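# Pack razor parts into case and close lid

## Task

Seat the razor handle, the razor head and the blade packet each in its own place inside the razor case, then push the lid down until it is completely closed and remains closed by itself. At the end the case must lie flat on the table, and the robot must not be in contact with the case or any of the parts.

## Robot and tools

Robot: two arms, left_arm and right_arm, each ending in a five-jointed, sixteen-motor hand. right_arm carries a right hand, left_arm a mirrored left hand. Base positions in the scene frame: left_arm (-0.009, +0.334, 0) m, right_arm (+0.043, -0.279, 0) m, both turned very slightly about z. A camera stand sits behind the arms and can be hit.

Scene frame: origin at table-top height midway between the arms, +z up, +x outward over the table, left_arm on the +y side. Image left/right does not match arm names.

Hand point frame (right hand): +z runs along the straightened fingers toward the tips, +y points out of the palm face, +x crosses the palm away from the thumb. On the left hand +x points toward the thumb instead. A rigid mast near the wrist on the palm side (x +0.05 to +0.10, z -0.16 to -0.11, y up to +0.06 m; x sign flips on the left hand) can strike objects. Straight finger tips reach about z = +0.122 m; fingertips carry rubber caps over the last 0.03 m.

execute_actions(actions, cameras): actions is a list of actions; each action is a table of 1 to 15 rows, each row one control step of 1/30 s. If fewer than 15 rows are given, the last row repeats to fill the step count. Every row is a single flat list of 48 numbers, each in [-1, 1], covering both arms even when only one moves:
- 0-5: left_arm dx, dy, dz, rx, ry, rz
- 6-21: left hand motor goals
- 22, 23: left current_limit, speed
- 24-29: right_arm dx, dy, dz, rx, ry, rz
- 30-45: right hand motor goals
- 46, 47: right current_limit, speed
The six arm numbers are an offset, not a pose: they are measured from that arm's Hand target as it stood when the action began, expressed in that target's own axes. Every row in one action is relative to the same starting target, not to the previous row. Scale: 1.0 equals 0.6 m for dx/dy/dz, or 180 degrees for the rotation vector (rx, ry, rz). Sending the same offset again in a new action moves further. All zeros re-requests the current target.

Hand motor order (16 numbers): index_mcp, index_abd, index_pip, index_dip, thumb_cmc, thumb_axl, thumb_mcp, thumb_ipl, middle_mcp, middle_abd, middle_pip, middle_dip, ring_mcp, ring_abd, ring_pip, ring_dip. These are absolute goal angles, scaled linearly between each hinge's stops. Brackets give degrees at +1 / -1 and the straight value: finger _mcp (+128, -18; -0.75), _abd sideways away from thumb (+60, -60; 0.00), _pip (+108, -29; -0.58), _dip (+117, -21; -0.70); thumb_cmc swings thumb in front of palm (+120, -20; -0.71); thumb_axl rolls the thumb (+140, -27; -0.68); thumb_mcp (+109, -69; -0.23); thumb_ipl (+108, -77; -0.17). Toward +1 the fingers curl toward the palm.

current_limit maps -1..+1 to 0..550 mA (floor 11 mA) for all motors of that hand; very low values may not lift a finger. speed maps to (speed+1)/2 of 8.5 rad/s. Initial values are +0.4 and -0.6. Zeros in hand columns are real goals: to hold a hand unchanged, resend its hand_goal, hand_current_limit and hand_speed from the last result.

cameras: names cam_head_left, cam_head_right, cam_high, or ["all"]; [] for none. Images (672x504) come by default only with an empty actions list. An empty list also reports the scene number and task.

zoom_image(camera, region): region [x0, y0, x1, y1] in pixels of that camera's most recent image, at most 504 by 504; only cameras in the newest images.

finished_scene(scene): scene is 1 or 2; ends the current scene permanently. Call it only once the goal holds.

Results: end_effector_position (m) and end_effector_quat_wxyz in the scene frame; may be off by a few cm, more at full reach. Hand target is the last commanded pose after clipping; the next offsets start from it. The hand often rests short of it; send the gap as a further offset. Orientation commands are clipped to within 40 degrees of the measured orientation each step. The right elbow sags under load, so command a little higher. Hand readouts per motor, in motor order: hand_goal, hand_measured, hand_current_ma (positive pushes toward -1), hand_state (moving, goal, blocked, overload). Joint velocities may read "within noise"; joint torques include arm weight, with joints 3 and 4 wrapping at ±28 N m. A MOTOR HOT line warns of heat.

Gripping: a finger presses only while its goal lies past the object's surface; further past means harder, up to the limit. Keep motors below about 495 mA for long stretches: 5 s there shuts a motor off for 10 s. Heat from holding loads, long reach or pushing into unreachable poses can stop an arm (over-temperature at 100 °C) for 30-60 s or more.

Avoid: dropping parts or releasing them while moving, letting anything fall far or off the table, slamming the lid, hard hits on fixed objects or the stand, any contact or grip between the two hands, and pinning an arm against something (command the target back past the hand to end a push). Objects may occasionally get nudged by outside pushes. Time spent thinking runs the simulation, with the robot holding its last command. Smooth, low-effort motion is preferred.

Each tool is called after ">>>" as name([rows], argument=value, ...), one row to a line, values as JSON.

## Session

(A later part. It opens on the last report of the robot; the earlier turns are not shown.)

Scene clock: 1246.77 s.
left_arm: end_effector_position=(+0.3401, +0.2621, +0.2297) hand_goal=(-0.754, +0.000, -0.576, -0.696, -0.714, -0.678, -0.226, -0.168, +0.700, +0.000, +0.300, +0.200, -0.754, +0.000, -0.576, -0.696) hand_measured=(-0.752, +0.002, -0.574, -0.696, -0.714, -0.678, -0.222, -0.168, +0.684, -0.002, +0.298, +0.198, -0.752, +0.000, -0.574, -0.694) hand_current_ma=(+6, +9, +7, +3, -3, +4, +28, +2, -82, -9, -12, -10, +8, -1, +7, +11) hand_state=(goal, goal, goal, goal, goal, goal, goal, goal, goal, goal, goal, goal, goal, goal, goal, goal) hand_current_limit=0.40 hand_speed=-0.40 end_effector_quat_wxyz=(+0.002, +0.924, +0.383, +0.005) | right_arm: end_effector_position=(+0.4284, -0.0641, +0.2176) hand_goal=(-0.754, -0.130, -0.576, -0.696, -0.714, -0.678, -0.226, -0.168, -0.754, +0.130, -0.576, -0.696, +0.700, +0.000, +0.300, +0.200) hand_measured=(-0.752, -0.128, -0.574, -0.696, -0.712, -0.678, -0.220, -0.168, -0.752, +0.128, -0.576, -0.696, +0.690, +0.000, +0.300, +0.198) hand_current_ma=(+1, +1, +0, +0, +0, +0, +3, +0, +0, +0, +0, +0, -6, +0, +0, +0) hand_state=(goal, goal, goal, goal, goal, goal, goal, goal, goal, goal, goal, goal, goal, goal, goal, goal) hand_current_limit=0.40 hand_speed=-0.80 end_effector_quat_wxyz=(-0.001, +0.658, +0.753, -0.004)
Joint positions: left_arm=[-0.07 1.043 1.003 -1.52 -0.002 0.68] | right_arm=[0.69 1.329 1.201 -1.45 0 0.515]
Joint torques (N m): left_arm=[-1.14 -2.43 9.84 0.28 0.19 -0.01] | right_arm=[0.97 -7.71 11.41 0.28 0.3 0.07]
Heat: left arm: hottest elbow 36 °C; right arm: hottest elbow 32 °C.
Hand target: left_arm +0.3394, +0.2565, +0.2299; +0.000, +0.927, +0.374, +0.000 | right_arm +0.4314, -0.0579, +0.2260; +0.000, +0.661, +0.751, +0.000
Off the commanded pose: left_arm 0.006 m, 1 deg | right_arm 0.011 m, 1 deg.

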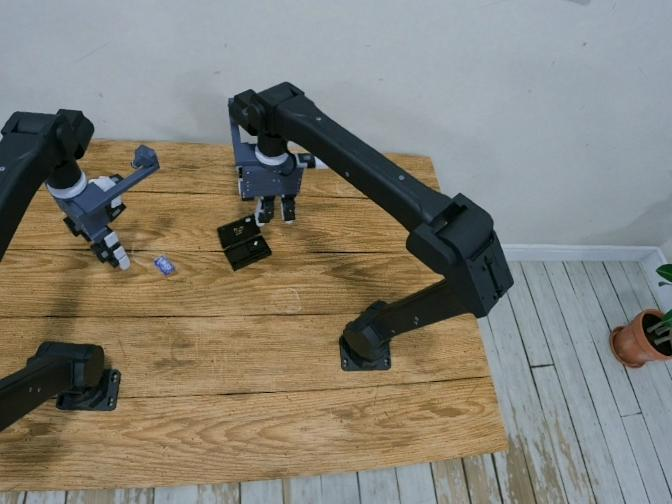

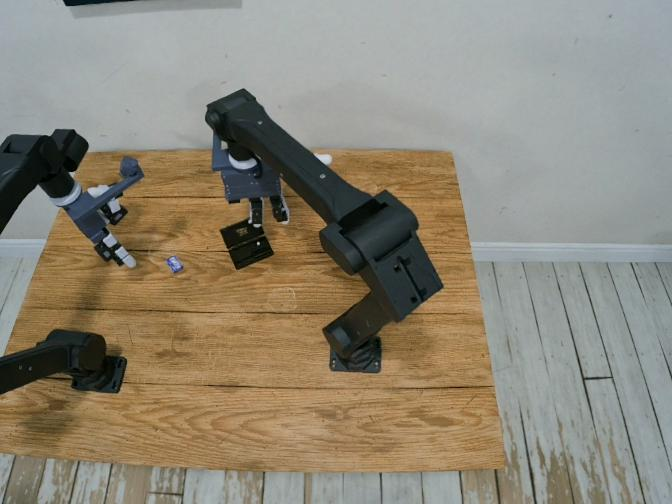

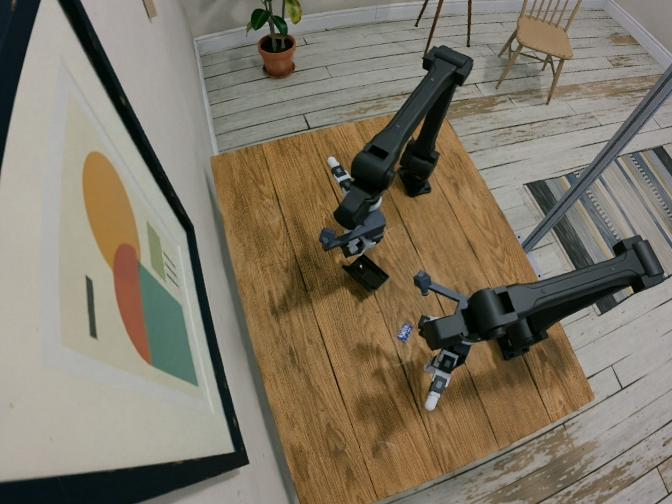

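>>> execute_actions([
  [[0,0,0,0,0,0,-0.754,0,-0.576,-0.696,-0.714,-0.678,-0.226,-0.168,0.7,0,0.3,0.2,-0.754,0,-0.576,-0.696,0.4,-0.4,-0.1,-0.065,0,0,0,0.08,-0.754,0,-0.576,-0.696,-0.714,-0.678,-0.226,-0.168,-0.754,0,-0.576,-0.696,0.7,0,0.3,0.2,0.4,-0.8]],
  [[-0.03,0.07,0.03,0,0,0,-0.754,0,-0.576,-0.696,-0.714,-0.678,-0.226,-0.168,0.7,0,0.3,0.2,-0.754,0,-0.576,-0.696,0.4,-0.4,-0.1,-0.06,0,0,0,0,-0.754,0,-0.576,-0.696,-0.714,-0.678,-0.226,-0.168,-0.754,0,-0.576,-0.696,0.7,0,0.3,0.2,0.4,-0.8]],
  [[-0.0382,0.073,0.0365,0,0,0,-0.754,0,-0.576,-0.696,-0.714,-0.678,-0.226,-0.168,0.7,0,0.3,0.2,-0.754,0,-0.576,-0.696,0.4,-0.4,0,0,0,0,0,0,-0.754,0,-0.576,-0.696,-0.714,-0.678,-0.226,-0.168,-0.754,0,-0.576,-0.696,0.7,0,0.3,0.2,0.4,-0.8]],
], cameras=["cam_head_right","cam_head_left","cam_high"])

>>> zoom_image(camera="cam_head_right", region=[130, 215, 215, 300])

>>> zoom_image(camera="cam_head_left", region=[120, 215, 205, 300])

Scene clock: 1284.33 s.
left_arm: end_effector_position=(+0.3595, +0.1662, +0.1799) hand_goal=(-0.754, +0.000, -0.576, -0.696, -0.714, -0.678, -0.226, -0.168, +0.700, +0.000, +0.300, +0.200, -0.754, +0.000, -0.576, -0.696) hand_measured=(-0.754, +0.002, -0.574, -0.696, -0.714, -0.678, -0.222, -0.168, +0.684, -0.002, +0.298, +0.198, -0.754, +0.000, -0.574, -0.694) hand_current_ma=(+3, +6, +5, +3, -4, +4, +28, +2, -76, -8, -10, -10, +2, -1, +5, +10) hand_state=(goal, goal, goal, goal, goal, goal, goal, goal, goal, goal, goal, goal, goal, goal, goal, goal) hand_current_limit=0.40 hand_speed=-0.40 end_effector_quat_wxyz=(-0.010, +0.930, +0.367, -0.012) | right_arm: end_effector_position=(+0.3552, -0.1781, +0.2288) hand_goal=(-0.754, +0.000, -0.576, -0.696, -0.714, -0.678, -0.226, -0.168, -0.754, +0.000, -0.576, -0.696, +0.700, +0.000, +0.300, +0.200) hand_measured=(-0.752, +0.000, -0.574, -0.696, -0.714, -0.678, -0.222, -0.168, -0.752, +0.002, -0.576, -0.696, +0.690, +0.000, +0.300, +0.198) hand_current_ma=(+0, +0, +0, +0, +0, +0, +3, +0, +0, +0, +0, +0, -6, +0, +0, +0) hand_state=(goal, goal, goal, goal, goal, goal, goal, goal, goal, goal, goal, goal, goal, goal, goal, goal) hand_current_limit=0.40 hand_speed=-0.80 end_effector_quat_wxyz=(+0.002, +0.754, +0.657, +0.007)
Joint positions: left_arm=[-0.356 1.211 1.003 -1.394 0.003 0.428] | right_arm=[0.57 1.022 0.987 -1.521 0 0.665]
Joint torques (N m): left_arm=[0.44 -5.07 10.43 1.05 -0.03 -0.14] | right_arm=[-0.09 -3.19 9.37 0.59 0.31 -0.26]
Heat: left arm: hottest elbow 36 °C; right arm: hottest elbow 33 °C.
Hand target: left_arm +0.3695, +0.1663, +0.1899; +0.000, +0.927, +0.374, +0.000 | right_arm +0.3571, -0.1775, +0.2261; +0.000, +0.750, +0.662, +0.000
Off the commanded pose: left_arm 0.014 m, 2 deg | right_arm 0.003 m, 1 deg.

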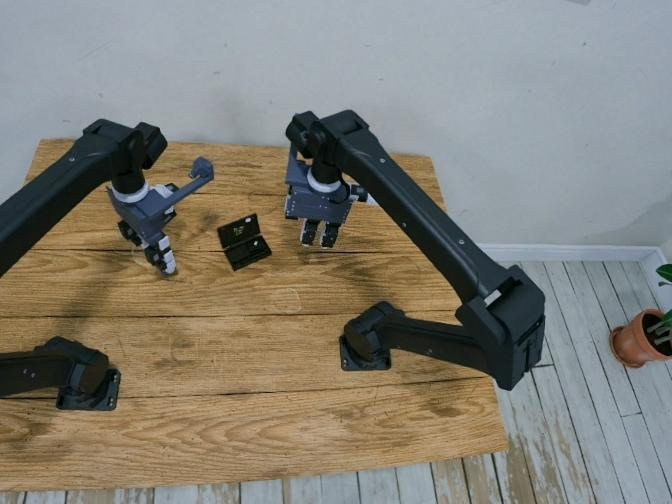

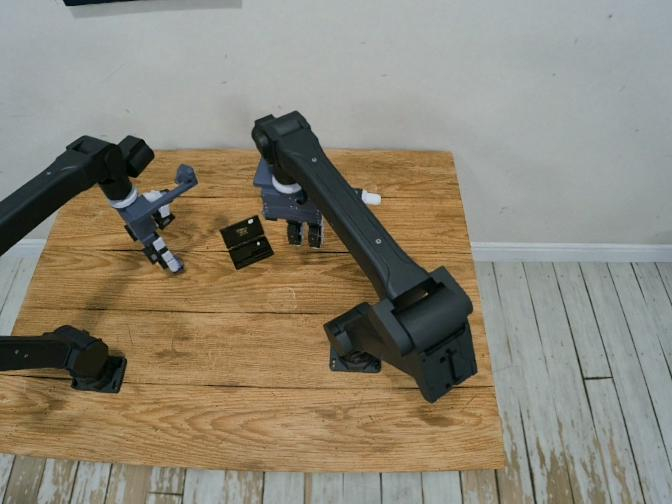

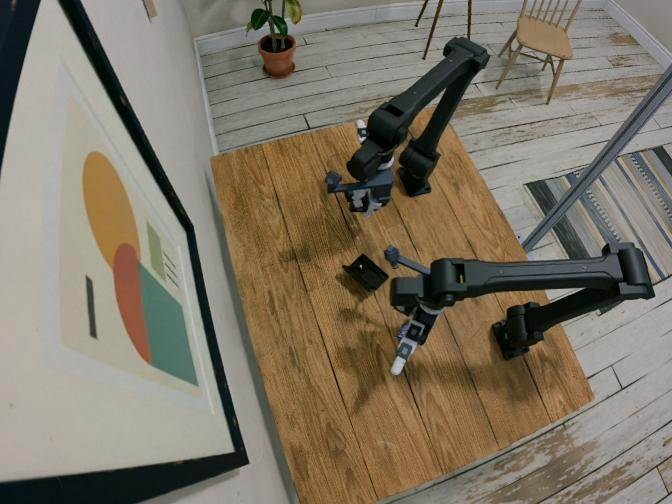

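Scaled by 5.929 from the camera's 672x504 image, which has a finer 960x720 frame.

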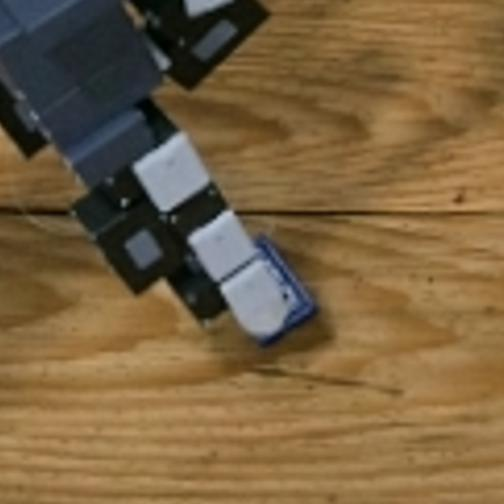

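Scaled by 5.929 from the camera's 672x504 image, which has a finer 960x720 frame.

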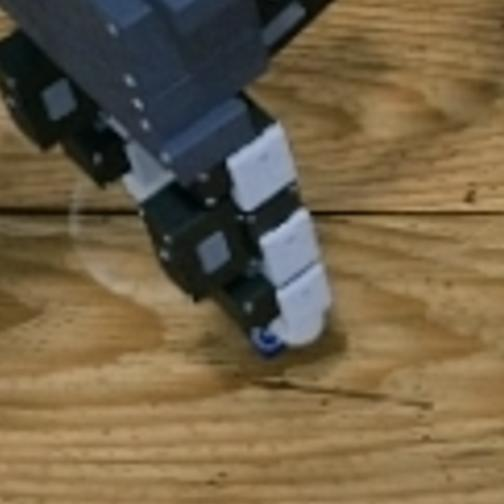

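>>> execute_actions([
  [[0,0,0.07,0,0,0,-0.754,0,-0.576,-0.696,-0.714,-0.678,-0.226,-0.168,0.7,0,0.3,0.2,-0.754,0,-0.576,-0.696,0.4,-0.4,0,0,0,0,0,0,-0.754,0,-0.576,-0.696,-0.714,-0.678,-0.226,-0.168,-0.754,0,-0.576,-0.696,0.7,0,0.3,0.2,0.4,-0.8]],
], cameras=["cam_head_right","cam_head_left","cam_high"])

>>> zoom_image(camera="cam_head_right", region=[150, 235, 200, 285])

>>> zoom_image(camera="cam_high", region=[380, 300, 440, 360])

Scene clock: 1300.97 s.
left_arm: end_effector_position=(+0.3665, +0.1633, +0.1523) hand_goal=(-0.754, +0.000, -0.576, -0.696, -0.714, -0.678, -0.226, -0.168, +0.700, +0.000, +0.300, +0.200, -0.754, +0.000, -0.576, -0.696) hand_measured=(-0.754, +0.002, -0.576, -0.696, -0.714, -0.678, -0.222, -0.168, +0.686, -0.002, +0.298, +0.198, -0.754, +0.000, -0.576, -0.694) hand_current_ma=(+5, +6, +4, +3, -4, +4, +28, +2, -72, -8, -9, -10, +4, -1, +4, +10) hand_state=(goal, goal, goal, goal, goal, goal, goal, goal, goal, goal, goal, goal, goal, goal, goal, goal) hand_current_limit=0.40 hand_speed=-0.40 end_effector_quat_wxyz=(+0.001, +0.930, +0.368, -0.001) | right_arm: end_effector_position=(+0.3552, -0.1781, +0.2288) hand_goal=(-0.754, +0.000, -0.576, -0.696, -0.714, -0.678, -0.226, -0.168, -0.754, +0.000, -0.576, -0.696, +0.700, +0.000, +0.300, +0.200) hand_measured=(-0.752, +0.000, -0.574, -0.696, -0.714, -0.678, -0.222, -0.168, -0.752, +0.002, -0.576, -0.696, +0.690, +0.000, +0.300, +0.198) hand_current_ma=(+0, +0, +0, +0, +0, +0, +3, +0, +0, +0, +0, +0, -6, +0, +0, +0) hand_state=(goal, goal, goal, goal, goal, goal, goal, goal, goal, goal, goal, goal, goal, goal, goal, goal) hand_current_limit=0.40 hand_speed=-0.80 end_effector_quat_wxyz=(+0.002, +0.754, +0.657, +0.007)
Joint positions: left_arm=[-0.356 1.231 0.937 -1.277 0.003 0.427] | right_arm=[0.57 1.022 0.987 -1.521 0 0.665]
Joint torques (N m): left_arm=[0.44 -4.72 8.32 1.14 -0.03 -0.2] | right_arm=[-0.09 -3.19 9.37 0.59 0.31 -0.26]
Heat: left arm: hottest elbow 36 °C; right arm: hottest elbow 33 °C.
Hand target: left_arm +0.3695, +0.1663, +0.1479; +0.000, +0.927, +0.374, +0.000 | right_arm +0.3571, -0.1775, +0.2261; +0.000, +0.750, +0.662, +0.000
Off the commanded pose: left_arm 0.006 m, 1 deg | right_arm 0.003 m, 1 deg.

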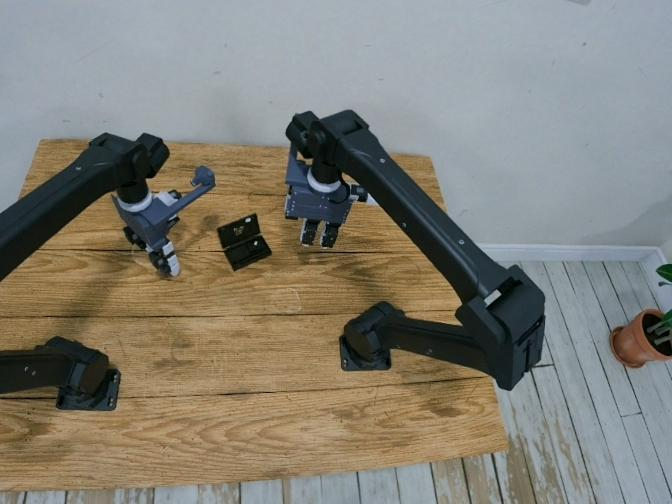

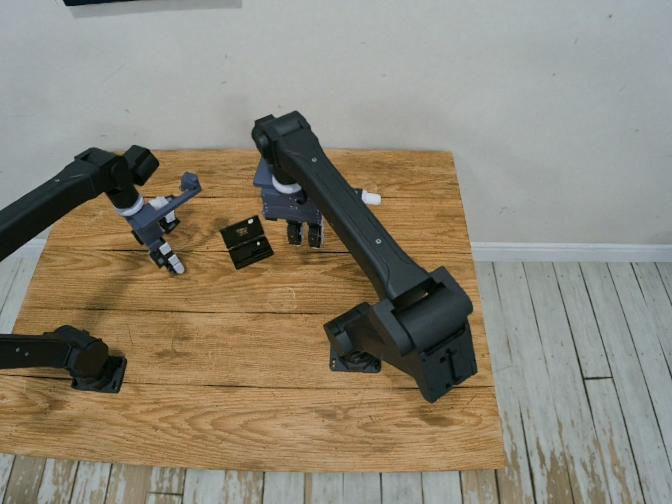

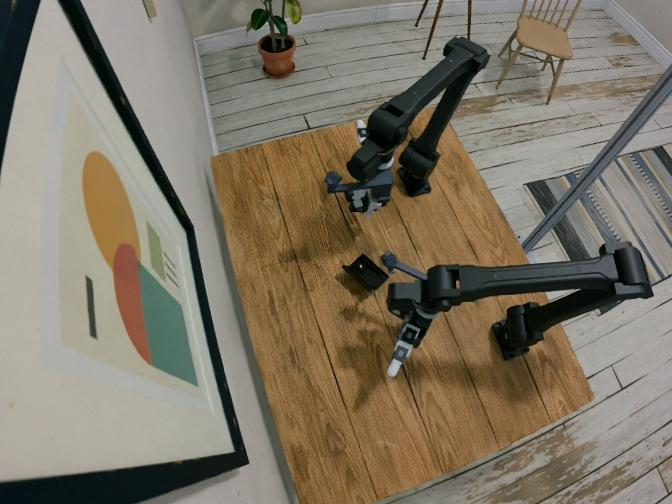

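Scaled by 10.080 from the camera's 672x504 image, which has a finer 960x720 frame.

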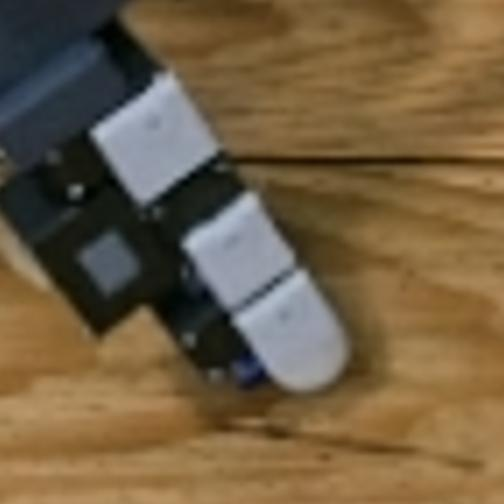

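Scaled by 8.400 from the camera's 672x504 image, which has a finer 960x720 frame.

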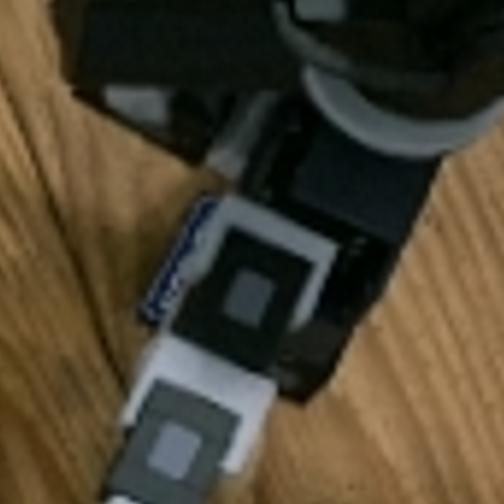

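>>> execute_actions([
  [[0,0,0.034,0,0,0,-0.754,0,-0.576,-0.696,-0.714,-0.678,-0.226,-0.168,0.7,0,0.3,0.2,-0.754,0,-0.576,-0.696,0.4,-0.6,0,0,0,0,0,0,-0.754,0,-0.576,-0.696,-0.714,-0.678,-0.226,-0.168,-0.754,0,-0.576,-0.696,0.7,0,0.3,0.2,0.4,-0.8]],
], cameras=["cam_head_right"])

>>> zoom_image(camera="cam_head_right", region=[150, 235, 200, 285])

Scene clock: 1309.03 s.
left_arm: end_effector_position=(+0.3670, +0.1632, +0.1339) hand_goal=(-0.754, +0.000, -0.576, -0.696, -0.714, -0.678, -0.226, -0.168, +0.700, +0.000, +0.300, +0.200, -0.754, +0.000, -0.576, -0.696) hand_measured=(-0.754, +0.002, -0.576, -0.696, -0.714, -0.678, -0.222, -0.168, +0.686, -0.002, +0.298, +0.198, -0.754, +0.000, -0.576, -0.694) hand_current_ma=(-3, +7, +0, +3, -4, +4, +28, +2, -72, -8, -9, -10, +1, -1, +4, +10) hand_state=(goal, goal, goal, goal, goal, goal, goal, goal, goal, goal, goal, goal, goal, goal, goal, goal) hand_current_limit=0.40 hand_speed=-0.60 end_effector_quat_wxyz=(+0.002, +0.930, +0.368, +0.000) | right_arm: end_effector_position=(+0.3552, -0.1781, +0.2288) hand_goal=(-0.754, +0.000, -0.576, -0.696, -0.714, -0.678, -0.226, -0.168, -0.754, +0.000, -0.576, -0.696, +0.700, +0.000, +0.300, +0.200) hand_measured=(-0.752, +0.000, -0.574, -0.696, -0.714, -0.678, -0.222, -0.168, -0.752, +0.002, -0.576, -0.696, +0.690, +0.000, +0.300, +0.198) hand_current_ma=(+0, +0, +0, +0, +0, +0, +3, +0, +0, +0, +0, +0, -6, +0, +0, +0) hand_state=(goal, goal, goal, goal, goal, goal, goal, goal, goal, goal, goal, goal, goal, goal, goal, goal) hand_current_limit=0.40 hand_speed=-0.80 end_effector_quat_wxyz=(+0.002, +0.754, +0.657, +0.007)
Joint positions: left_arm=[-0.356 1.247 0.9 -1.219 0.003 0.427] | right_arm=[0.57 1.022 0.987 -1.521 0 0.665]
Joint torques (N m): left_arm=[0.38 -4.42 7.91 1.17 -0.02 -0.19] | right_arm=[-0.09 -3.14 9.39 0.59 0.31 -0.26]
Heat: left arm: hottest elbow 36 °C; right arm: hottest elbow 32 °C.
Hand target: left_arm +0.3694, +0.1663, +0.1274; +0.000, +0.927, +0.374, +0.000 | right_arm +0.3571, -0.1775, +0.2261; +0.000, +0.750, +0.662, +0.000
Off the commanded pose: left_arm 0.007 m, 1 deg | right_arm 0.003 m, 1 deg.
Images, in order (width x height): cam_head_right 672x504.

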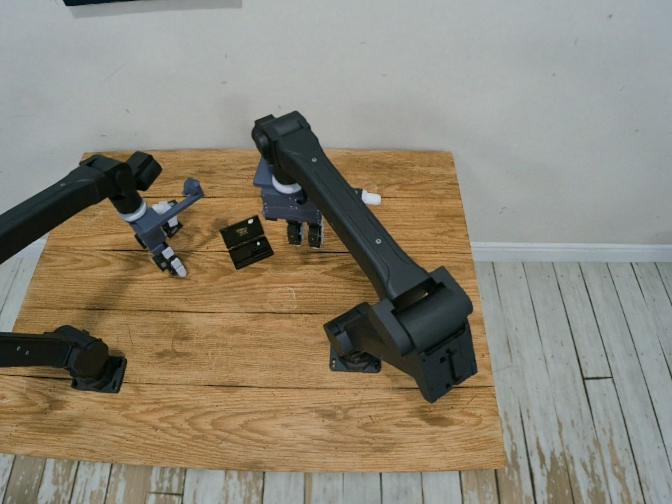

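Scaled by 10.080 from the camera's 672x504 image, which has a finer 960x720 frame.

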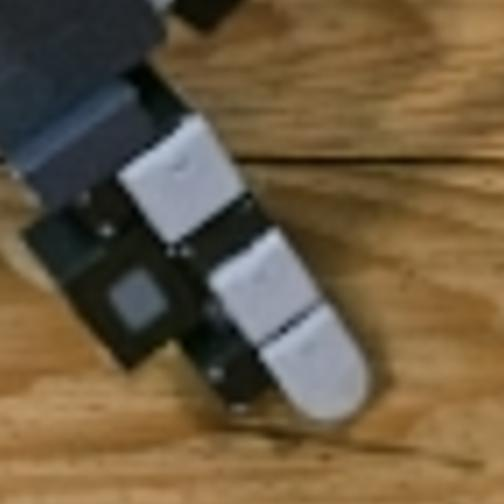

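>>> execute_actions([
  [[0.0017,0.021,-0.032,0,0,0,-0.754,0,-0.576,-0.696,-0.714,-0.678,-0.226,-0.168,0.7,0,0.3,0.2,-0.754,0,-0.576,-0.696,0.4,-0.6,0,0,0,0,0,0,-0.754,0,-0.576,-0.696,-0.714,-0.678,-0.226,-0.168,-0.754,0,-0.576,-0.696,0.7,0,0.3,0.2,0.4,-0.8]],
], cameras=[])

Scene clock: 1314.87 s.
left_arm: end_effector_position=(+0.3644, +0.1653, +0.1325) hand_goal=(-0.754, +0.000, -0.576, -0.696, -0.714, -0.678, -0.226, -0.168, +0.700, +0.000, +0.300, +0.200, -0.754, +0.000, -0.576, -0.696) hand_measured=(-0.752, +0.002, -0.576, -0.696, -0.714, -0.678, -0.222, -0.168, +0.686, -0.002, +0.298, +0.198, -0.754, +0.000, -0.576, -0.694) hand_current_ma=(+11, +5, +3, +3, -4, +4, +28, +2, -72, -8, -9, -10, +3, -1, +4, +10) hand_state=(goal, goal, goal, goal, goal, goal, goal, goal, goal, goal, goal, goal, goal, goal, goal, goal) hand_current_limit=0.40 hand_speed=-0.60 end_effector_quat_wxyz=(-0.006, +0.928, +0.373, -0.008) | right_arm: end_effector_position=(+0.3552, -0.1781, +0.2288) hand_goal=(-0.754, +0.000, -0.576, -0.696, -0.714, -0.678, -0.226, -0.168, -0.754, +0.000, -0.576, -0.696, +0.700, +0.000, +0.300, +0.200) hand_measured=(-0.752, +0.000, -0.574, -0.696, -0.714, -0.678, -0.222, -0.168, -0.752, +0.002, -0.576, -0.696, +0.690, +0.000, +0.300, +0.198) hand_current_ma=(+0, +0, +0, +0, +0, +0, +3, +0, +0, +0, +0, +0, -6, +0, +0, +0) hand_state=(goal, goal, goal, goal, goal, goal, goal, goal, goal, goal, goal, goal, goal, goal, goal, goal) hand_current_limit=0.40 hand_speed=-0.80 end_effector_quat_wxyz=(+0.002, +0.754, +0.657, +0.007)
Joint positions: left_arm=[-0.356 1.254 0.907 -1.245 0.003 0.415] | right_arm=[0.57 1.022 0.987 -1.521 0 0.665]
Joint torques (N m): left_arm=[-0.5 -4.42 12.29 0.18 -0.03 -0.18] | right_arm=[-0.03 -3.19 9.37 0.58 0.31 -0.26]
Heat: left arm: hottest elbow 36 °C; right arm: hottest elbow 32 °C.
Hand target: left_arm +0.3790, +0.1579, +0.1468; +0.000, +0.927, +0.374, +0.000 | right_arm +0.3571, -0.1775, +0.2261; +0.000, +0.750, +0.662, +0.000
Off the commanded pose: left_arm 0.022 m, 1 deg | right_arm 0.003 m, 1 deg.
No camera images: "cameras" was empty.

>>> execute_actions([
  [[0.001,0.007,0,0,0,0,-0.754,0,-0.576,-0.696,-0.714,-0.678,-0.226,-0.168,0.7,0,0.3,0.2,-0.754,0,-0.576,-0.696,0.4,-0.6,0,0,0,0,0,0,-0.754,0,-0.576,-0.696,-0.714,-0.678,-0.226,-0.168,-0.754,0,-0.576,-0.696,0.7,0,0.3,0.2,0.4,-0.8]],
  [[0,0,0,0,0,0,-0.754,0.27,-0.576,-0.696,-0.714,-0.678,-0.226,-0.168,0.7,0,0.3,0.2,-0.754,-0.27,-0.576,-0.696,0.4,-0.8,0,0,0,0,0,0,-0.754,0,-0.576,-0.696,-0.714,-0.678,-0.226,-0.168,-0.754,0,-0.576,-0.696,0.7,0,0.3,0.2,0.4,-0.8]],
  [[0,0,0,0,0,0,-0.754,0.27,-0.576,-0.696,-0.714,-0.678,-0.226,-0.168,0.7,0,0.3,0.2,-0.754,-0.27,-0.576,-0.696,0.4,-0.8,0,0,0,0,0,0,-0.754,0,-0.576,-0.696,-0.714,-0.678,-0.226,-0.168,-0.754,0,-0.576,-0.696,0.7,0,0.3,0.2,0.4,-0.8]],
], cameras=["cam_head_right","cam_high"])

>>> zoom_image(camera="cam_head_right", region=[150, 235, 200, 285])

>>> zoom_image(camera="cam_high", region=[380, 300, 440, 360])

Scene clock: 1328.43 s.
left_arm: end_effector_position=(+0.3688, +0.1642, +0.1335) hand_goal=(-0.754, +0.270, -0.576, -0.696, -0.714, -0.678, -0.226, -0.168, +0.700, +0.000, +0.300, +0.200, -0.754, -0.270, -0.576, -0.696) hand_measured=(-0.756, +0.264, -0.578, -0.696, -0.714, -0.678, -0.222, -0.168, +0.686, -0.002, +0.298, +0.198, -0.754, -0.264, -0.576, -0.694) hand_current_ma=(-5, -28, -12, -2, -4, +4, +28, +2, -72, -8, -9, -10, +0, +24, +2, +7) hand_state=(goal, goal, goal, goal, goal, goal, goal, goal, goal, goal, goal, goal, goal, goal, goal, goal) hand_current_limit=0.40 hand_speed=-0.80 end_effector_quat_wxyz=(-0.007, +0.927, +0.376, -0.008) | right_arm: end_effector_position=(+0.3552, -0.1781, +0.2288) hand_goal=(-0.754, +0.000, -0.576, -0.696, -0.714, -0.678, -0.226, -0.168, -0.754, +0.000, -0.576, -0.696, +0.700, +0.000, +0.300, +0.200) hand_measured=(-0.752, +0.000, -0.574, -0.696, -0.714, -0.678, -0.222, -0.168, -0.752, +0.002, -0.576, -0.696, +0.690, +0.000, +0.300, +0.198) hand_current_ma=(+0, +0, +0, +0, +0, +0, +3, +0, +0, +0, +0, +0, -6, +0, +0, +0) hand_state=(goal, goal, goal, goal, goal, goal, goal, goal, goal, goal, goal, goal, goal, goal, goal, goal) hand_current_limit=0.40 hand_speed=-0.80 end_effector_quat_wxyz=(+0.002, +0.754, +0.657, +0.007)
Joint positions: left_arm=[-0.356 1.265 0.919 -1.245 0.001 0.411] | right_arm=[0.57 1.022 0.987 -1.521 0 0.665]
Joint torques (N m): left_arm=[-0.73 -4.72 12.18 0.31 0 -0.18] | right_arm=[-0.03 -3.19 9.37 0.61 0.31 -0.26]
Heat: left arm: hottest elbow 37 °C; right arm: hottest elbow 32 °C.
Hand target: left_arm +0.3824, +0.1553, +0.1468; +0.000, +0.927, +0.374, +0.000 | right_arm +0.3571, -0.1775, +0.2261; +0.000, +0.750, +0.662, +0.000
Off the commanded pose: left_arm 0.021 m, 1 deg | right_arm 0.003 m, 1 deg.
Images, in order (width x height): cam_head_right 672x504, cam_high 672x504.

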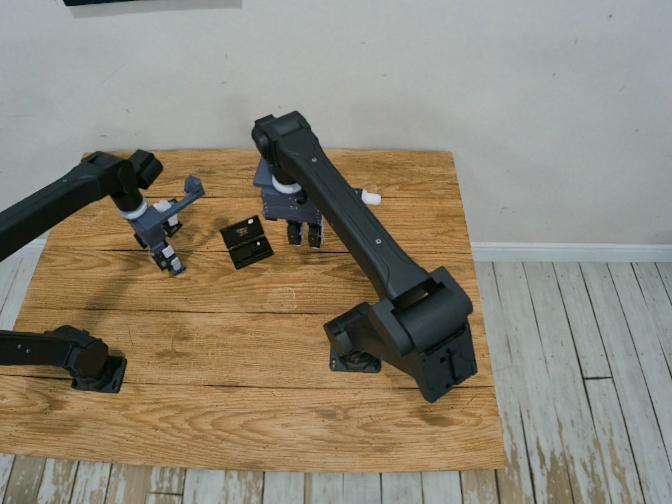

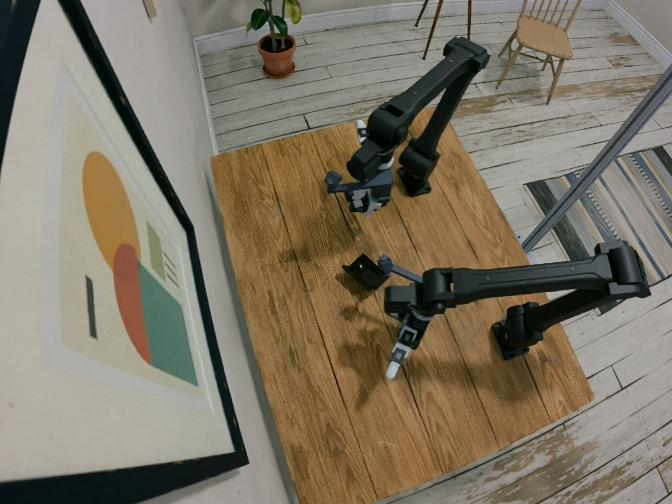

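Scaled by 10.080 from the camera's 672x504 image, which has a finer 960x720 frame.

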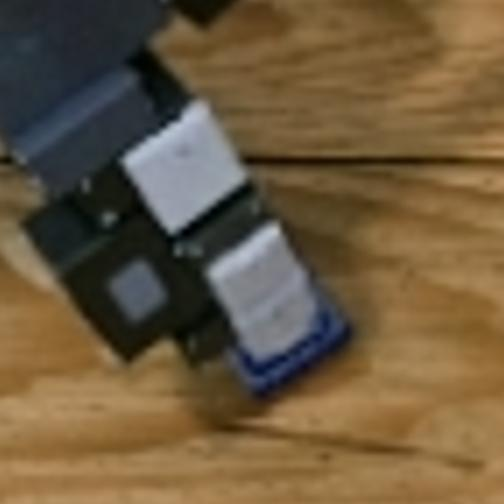

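Scaled by 8.400 from the camera's 672x504 image, which has a finer 960x720 frame.

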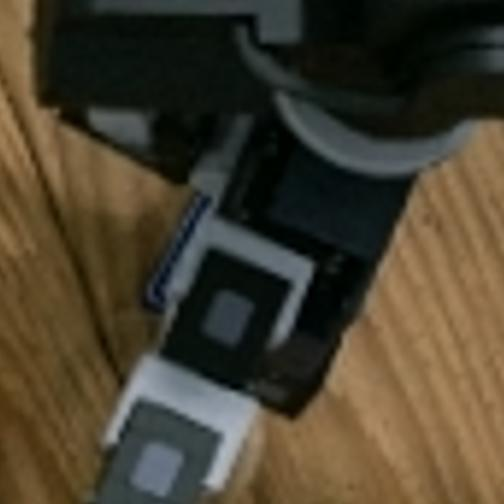

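>>> execute_actions([
  [[0,0,-0.02,0,0,0,-0.754,0.2,-0.576,-0.696,-0.714,-0.678,-0.226,-0.168,0.7,0,0.3,0.2,-0.754,-0.2,-0.576,-0.696,0.4,-0.6,0,0,0,0,0,0,-0.754,0,-0.576,-0.696,-0.714,-0.678,-0.226,-0.168,-0.754,0,-0.576,-0.696,0.7,0,0.3,0.2,0.4,-0.8]],
  [[-0.013,-0.0282,-0.005,0,0,0,-0.754,0.0,-0.576,-0.696,-0.714,-0.678,-0.226,-0.168,0.7,0,0.3,0.2,-0.754,0.0,-0.576,-0.696,0.4,-0.6,0,0,0,0,0,0,-0.754,0,-0.576,-0.696,-0.714,-0.678,-0.226,-0.168,-0.754,0,-0.576,-0.696,0.7,0,0.3,0.2,0.4,-0.8]],
  [[0,0,0.03,0,0,0,-0.754,0.0,-0.576,-0.696,-0.714,-0.678,-0.226,-0.168,0.7,0,0.3,0.2,-0.754,0.0,-0.576,-0.696,0.4,-0.6,0,0,0,0,0,0,-0.754,0,-0.576,-0.696,-0.714,-0.678,-0.226,-0.168,-0.754,0,-0.576,-0.696,0.7,0,0.3,0.2,0.4,-0.8]],
], cameras=["cam_head_right","cam_head_left"])

>>> zoom_image(camera="cam_head_right", region=[150, 235, 200, 285])

>>> zoom_image(camera="cam_head_left", region=[140, 235, 190, 285])

Scene clock: 1380.03 s.
left_arm: end_effector_position=(+0.3667, +0.1652, +0.1534) hand_goal=(-0.754, +0.000, -0.576, -0.696, -0.714, -0.678, -0.226, -0.168, +0.700, +0.000, +0.300, +0.200, -0.754, +0.000, -0.576, -0.696) hand_measured=(-0.754, +0.004, -0.578, -0.696, -0.714, -0.678, -0.222, -0.168, +0.686, -0.002, +0.298, +0.198, -0.754, -0.004, -0.576, -0.694) hand_current_ma=(+1, +14, -10, -2, -4, +4, +28, +2, -72, -8, -9, -10, +3, -13, +2, +7) hand_state=(goal, goal, goal, goal, goal, goal, goal, goal, goal, goal, goal, goal, goal, goal, goal, goal) hand_current_limit=0.40 hand_speed=-0.60 end_effector_quat_wxyz=(+0.005, +0.927, +0.376, +0.004) | right_arm: end_effector_position=(+0.3552, -0.1781, +0.2288) hand_goal=(-0.754, +0.000, -0.576, -0.696, -0.714, -0.678, -0.226, -0.168, -0.754, +0.000, -0.576, -0.696, +0.700, +0.000, +0.300, +0.200) hand_measured=(-0.752, +0.000, -0.574, -0.696, -0.714, -0.678, -0.222, -0.168, -0.752, +0.002, -0.576, -0.696, +0.690, +0.000, +0.300, +0.198) hand_current_ma=(+0, +0, +0, +0, +0, +0, +3, +0, +0, +0, +0, +0, -6, +0, +0, +0) hand_state=(goal, goal, goal, goal, goal, goal, goal, goal, goal, goal, goal, goal, goal, goal, goal, goal) hand_current_limit=0.40 hand_speed=-0.80 end_effector_quat_wxyz=(+0.002, +0.754, +0.657, +0.007)
Joint positions: left_arm=[-0.356 1.22 0.929 -1.266 0.001 0.41] | right_arm=[0.57 1.022 0.987 -1.521 0 0.665]
Joint torques (N m): left_arm=[-0.85 -4.31 7.9 1.16 -0.01 -0.19] | right_arm=[-0.03 -3.19 9.36 0.61 0.31 -0.26]
Heat: left arm: hottest elbow 41 °C; right arm: hottest elbow 32 °C.
Hand target: left_arm +0.3650, +0.1621, +0.1438; +0.000, +0.927, +0.374, +0.000 | right_arm +0.3571, -0.1775, +0.2261; +0.000, +0.750, +0.662, +0.000
Off the commanded pose: left_arm 0.010 m, 1 deg | right_arm 0.003 m, 1 deg.
Images, in order (width x height): cam_head_left 672x504, cam_head_right 672x504.

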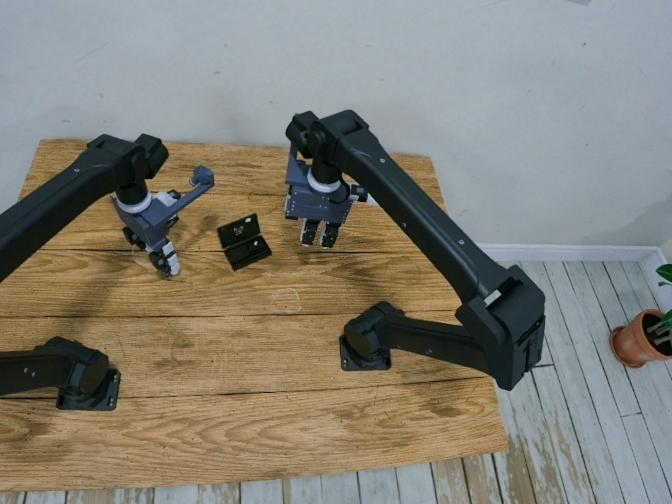

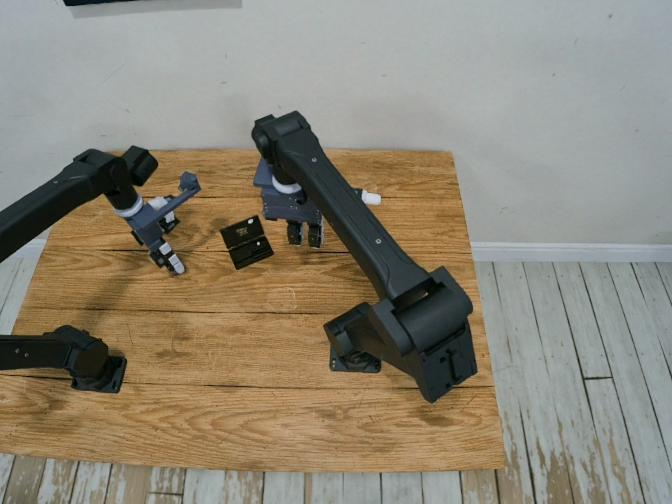

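Scaled by 10.080 from the camera's 672x504 image, which has a finer 960x720 frame.

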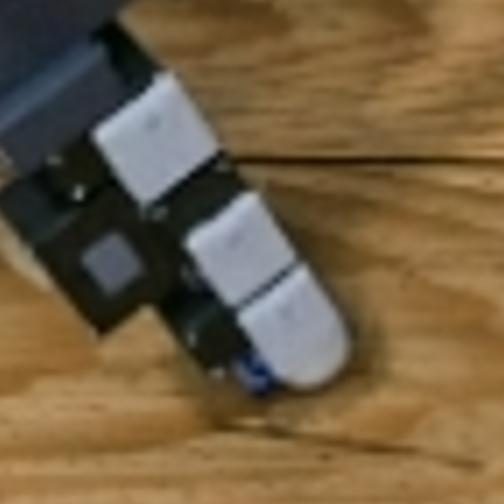

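Scaled by 10.080 from the camera's 672x504 image, which has a finer 960x720 frame.

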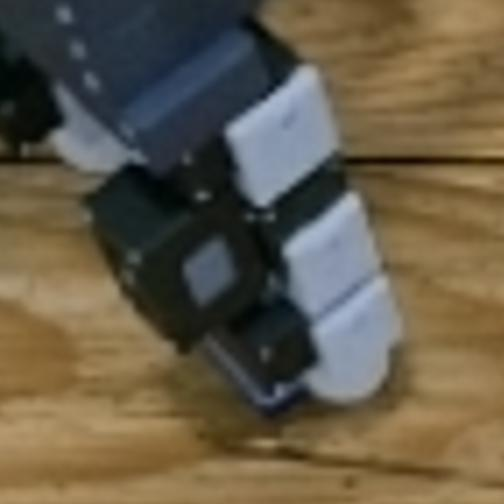

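>>> execute_actions([
  [[-0.006,0.001,0.033,0,0,0,-0.754,0.0,-0.576,-0.696,-0.714,-0.678,-0.226,-0.168,0.7,0,0.3,0.2,-0.754,0.0,-0.576,-0.696,0.4,-0.6,0,0,0,0,0,0,-0.754,0,-0.576,-0.696,-0.714,-0.678,-0.226,-0.168,-0.754,0,-0.576,-0.696,0.7,0,0.3,0.2,0.4,-0.8]],
], cameras=["cam_head_right","cam_head_left"])

>>> zoom_image(camera="cam_head_right", region=[150, 235, 200, 285])

>>> zoom_image(camera="cam_head_left", region=[140, 235, 190, 285])

Scene clock: 1386.20 s.
left_arm: end_effector_position=(+0.3648, +0.1635, +0.1337) hand_goal=(-0.754, +0.000, -0.576, -0.696, -0.714, -0.678, -0.226, -0.168, +0.700, +0.000, +0.300, +0.200, -0.754, +0.000, -0.576, -0.696) hand_measured=(-0.760, +0.008, -0.580, -0.698, -0.714, -0.678, -0.222, -0.168, +0.686, -0.002, +0.298, +0.198, -0.754, -0.002, -0.576, -0.694) hand_current_ma=(-28, +31, -18, -5, -4, +4, +30, +2, -72, -8, -9, -10, +1, -11, +2, +7) hand_state=(goal, goal, goal, goal, goal, goal, goal, goal, goal, goal, goal, goal, goal, goal, goal, goal) hand_current_limit=0.40 hand_speed=-0.60 end_effector_quat_wxyz=(+0.004, +0.926, +0.377, +0.005) | right_arm: end_effector_position=(+0.3552, -0.1781, +0.2288) hand_goal=(-0.754, +0.000, -0.576, -0.696, -0.714, -0.678, -0.226, -0.168, -0.754, +0.000, -0.576, -0.696, +0.700, +0.000, +0.300, +0.200) hand_measured=(-0.752, +0.000, -0.574, -0.696, -0.714, -0.678, -0.222, -0.168, -0.752, +0.002, -0.576, -0.696, +0.690, +0.000, +0.300, +0.198) hand_current_ma=(+0, +0, +0, +0, +0, +0, +3, +0, +0, +0, +0, +0, -6, +0, +0, +0) hand_state=(goal, goal, goal, goal, goal, goal, goal, goal, goal, goal, goal, goal, goal, goal, goal, goal) hand_current_limit=0.40 hand_speed=-0.80 end_effector_quat_wxyz=(+0.002, +0.754, +0.657, +0.007)
Joint positions: left_arm=[-0.366 1.235 0.887 -1.209 -0.002 0.399] | right_arm=[0.57 1.022 0.987 -1.521 0 0.665]
Joint torques (N m): left_arm=[-0.73 -3.96 7.8 1.2 0.13 -0.18] | right_arm=[-0.03 -3.19 9.37 0.58 0.31 -0.26]
Heat: left arm: hottest elbow 39 °C; right arm: hottest elbow 32 °C.
Hand target: left_arm +0.3628, +0.1591, +0.1241; +0.000, +0.927, +0.374, +0.000 | right_arm +0.3571, -0.1775, +0.2261; +0.000, +0.750, +0.662, +0.000
Off the commanded pose: left_arm 0.011 m, 1 deg | right_arm 0.003 m, 1 deg.
Images, in order (width x height): cam_head_left 672x504, cam_head_right 672x504.

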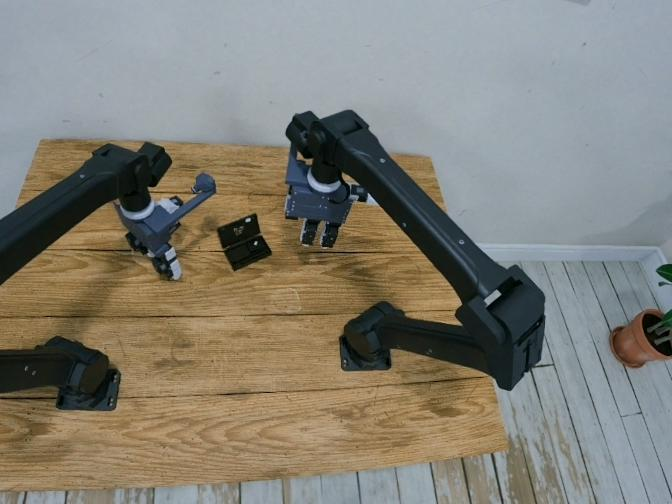

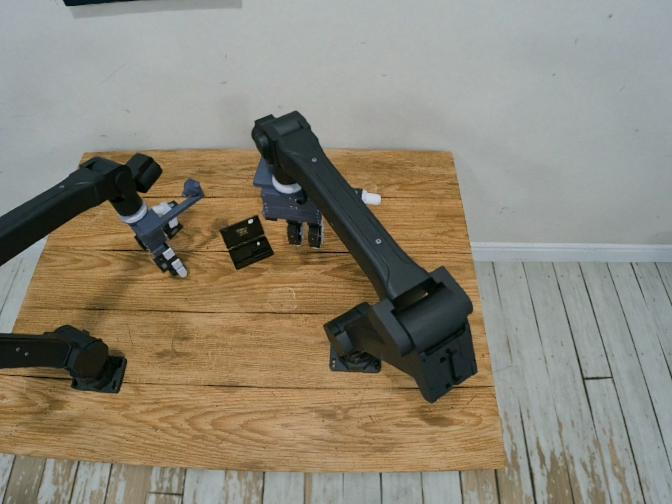

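Scaled by 10.080 from the camera's 672x504 image, which has a finer 960x720 frame.

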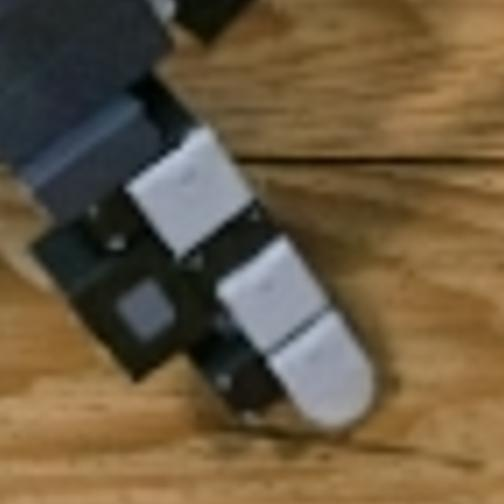

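Scaled by 10.080 from the camera's 672x504 image, which has a finer 960x720 frame.

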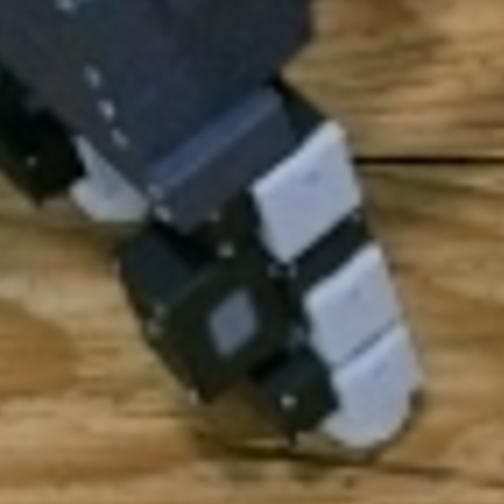

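>>> execute_actions([
  [[0,0,0.007,0,0,0,-0.754,0.0,-0.576,-0.696,-0.714,-0.678,-0.226,-0.168,0.7,0,0.3,0.2,-0.754,0.0,-0.576,-0.696,0.4,-0.6,0,0,0,0,0,0,-0.754,0,-0.576,-0.696,-0.714,-0.678,-0.226,-0.168,-0.754,0,-0.576,-0.696,0.7,0,0.3,0.2,0.4,-0.8]],
  [[0,0,0.003,0,0,0,-0.754,0.1,-0.576,-0.696,-0.714,-0.678,-0.226,-0.168,0.7,0,0.3,0.2,-0.754,-0.1,-0.576,-0.696,0.4,-0.85,0,0,0,0,0,0,-0.754,0,-0.576,-0.696,-0.714,-0.678,-0.226,-0.168,-0.754,0,-0.576,-0.696,0.7,0,0.3,0.2,0.4,-0.8]],
], cameras=["cam_head_right","cam_head_left"])

>>> zoom_image(camera="cam_head_right", region=[150, 235, 200, 285])

>>> zoom_image(camera="cam_head_left", region=[140, 235, 190, 285])

Scene clock: 1409.17 s.
left_arm: end_effector_position=(+0.3684, +0.1632, +0.1344) hand_goal=(-0.754, +0.100, -0.576, -0.696, -0.714, -0.678, -0.226, -0.168, +0.700, +0.000, +0.300, +0.200, -0.754, -0.100, -0.576, -0.696) hand_measured=(-0.772, +0.050, -0.588, -0.700, -0.714, -0.678, -0.222, -0.168, +0.686, -0.002, +0.298, +0.198, -0.754, -0.094, -0.576, -0.694) hand_current_ma=(-94, -212, -54, -22, -4, +4, +30, +2, -72, -8, -9, -10, +1, +21, +2, +7) hand_state=(goal, blocked, goal, goal, goal, goal, goal, goal, goal, goal, goal, goal, goal, goal, goal, goal) hand_current_limit=0.40 hand_speed=-0.85 end_effector_quat_wxyz=(+0.007, +0.926, +0.378, +0.012) | right_arm: end_effector_position=(+0.3552, -0.1781, +0.2288) hand_goal=(-0.754, +0.000, -0.576, -0.696, -0.714, -0.678, -0.226, -0.168, -0.754, +0.000, -0.576, -0.696, +0.700, +0.000, +0.300, +0.200) hand_measured=(-0.752, +0.000, -0.574, -0.696, -0.714, -0.678, -0.222, -0.168, -0.752, +0.002, -0.576, -0.696, +0.690, +0.000, +0.300, +0.198) hand_current_ma=(+0, +0, +0, +0, +0, +0, +3, +0, +0, +0, +0, +0, -6, +0, +0, +0) hand_state=(goal, goal, goal, goal, goal, goal, goal, goal, goal, goal, goal, goal, goal, goal, goal, goal) hand_current_limit=0.40 hand_speed=-0.80 end_effector_quat_wxyz=(+0.002, +0.754, +0.657, +0.007)
Joint positions: left_arm=[-0.366 1.236 0.886 -1.194 -0.007 0.396] | right_arm=[0.57 1.022 0.987 -1.521 0 0.665]
Joint torques (N m): left_arm=[-0.73 -3.78 7.08 1.25 0.32 -0.16] | right_arm=[-0.09 -3.14 9.37 0.59 0.31 -0.26]
Heat: left arm: hottest elbow 38 °C; right arm: hottest elbow 32 °C.
Hand target: left_arm +0.3627, +0.1592, +0.1178; +0.000, +0.927, +0.374, +0.000 | right_arm +0.3571, -0.1775, +0.2261; +0.000, +0.750, +0.662, +0.000
Off the commanded pose: left_arm 0.018 m, 2 deg | right_arm 0.003 m, 1 deg.
Images, in order (width x height): cam_head_left 672x504, cam_head_right 672x504.

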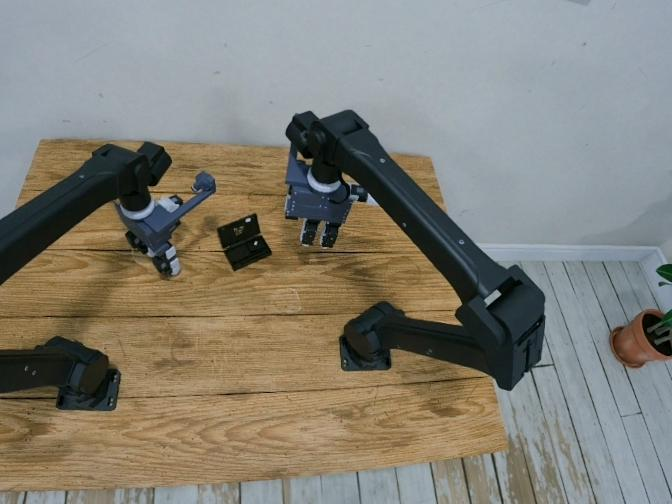

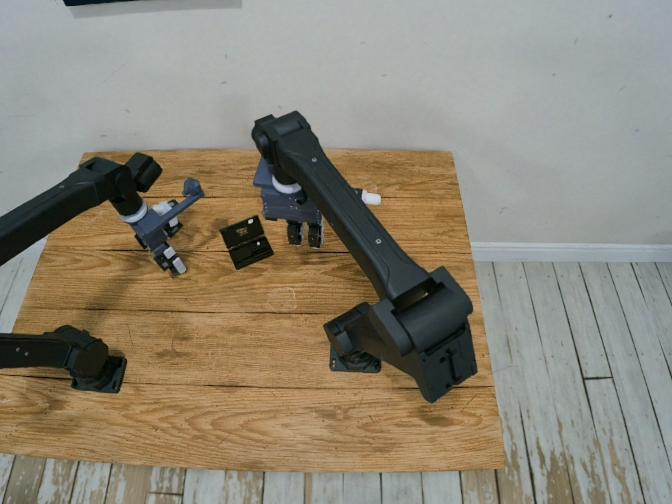

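Scaled by 10.080 from the camera's 672x504 image, which has a finer 960x720 frame.

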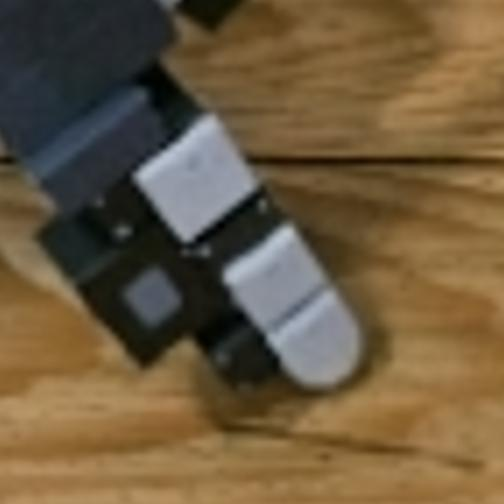

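Scaled by 10.080 from the camera's 672x504 image, which has a finer 960x720 frame.

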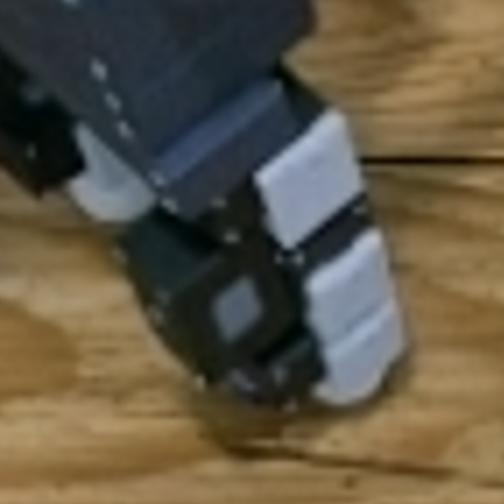

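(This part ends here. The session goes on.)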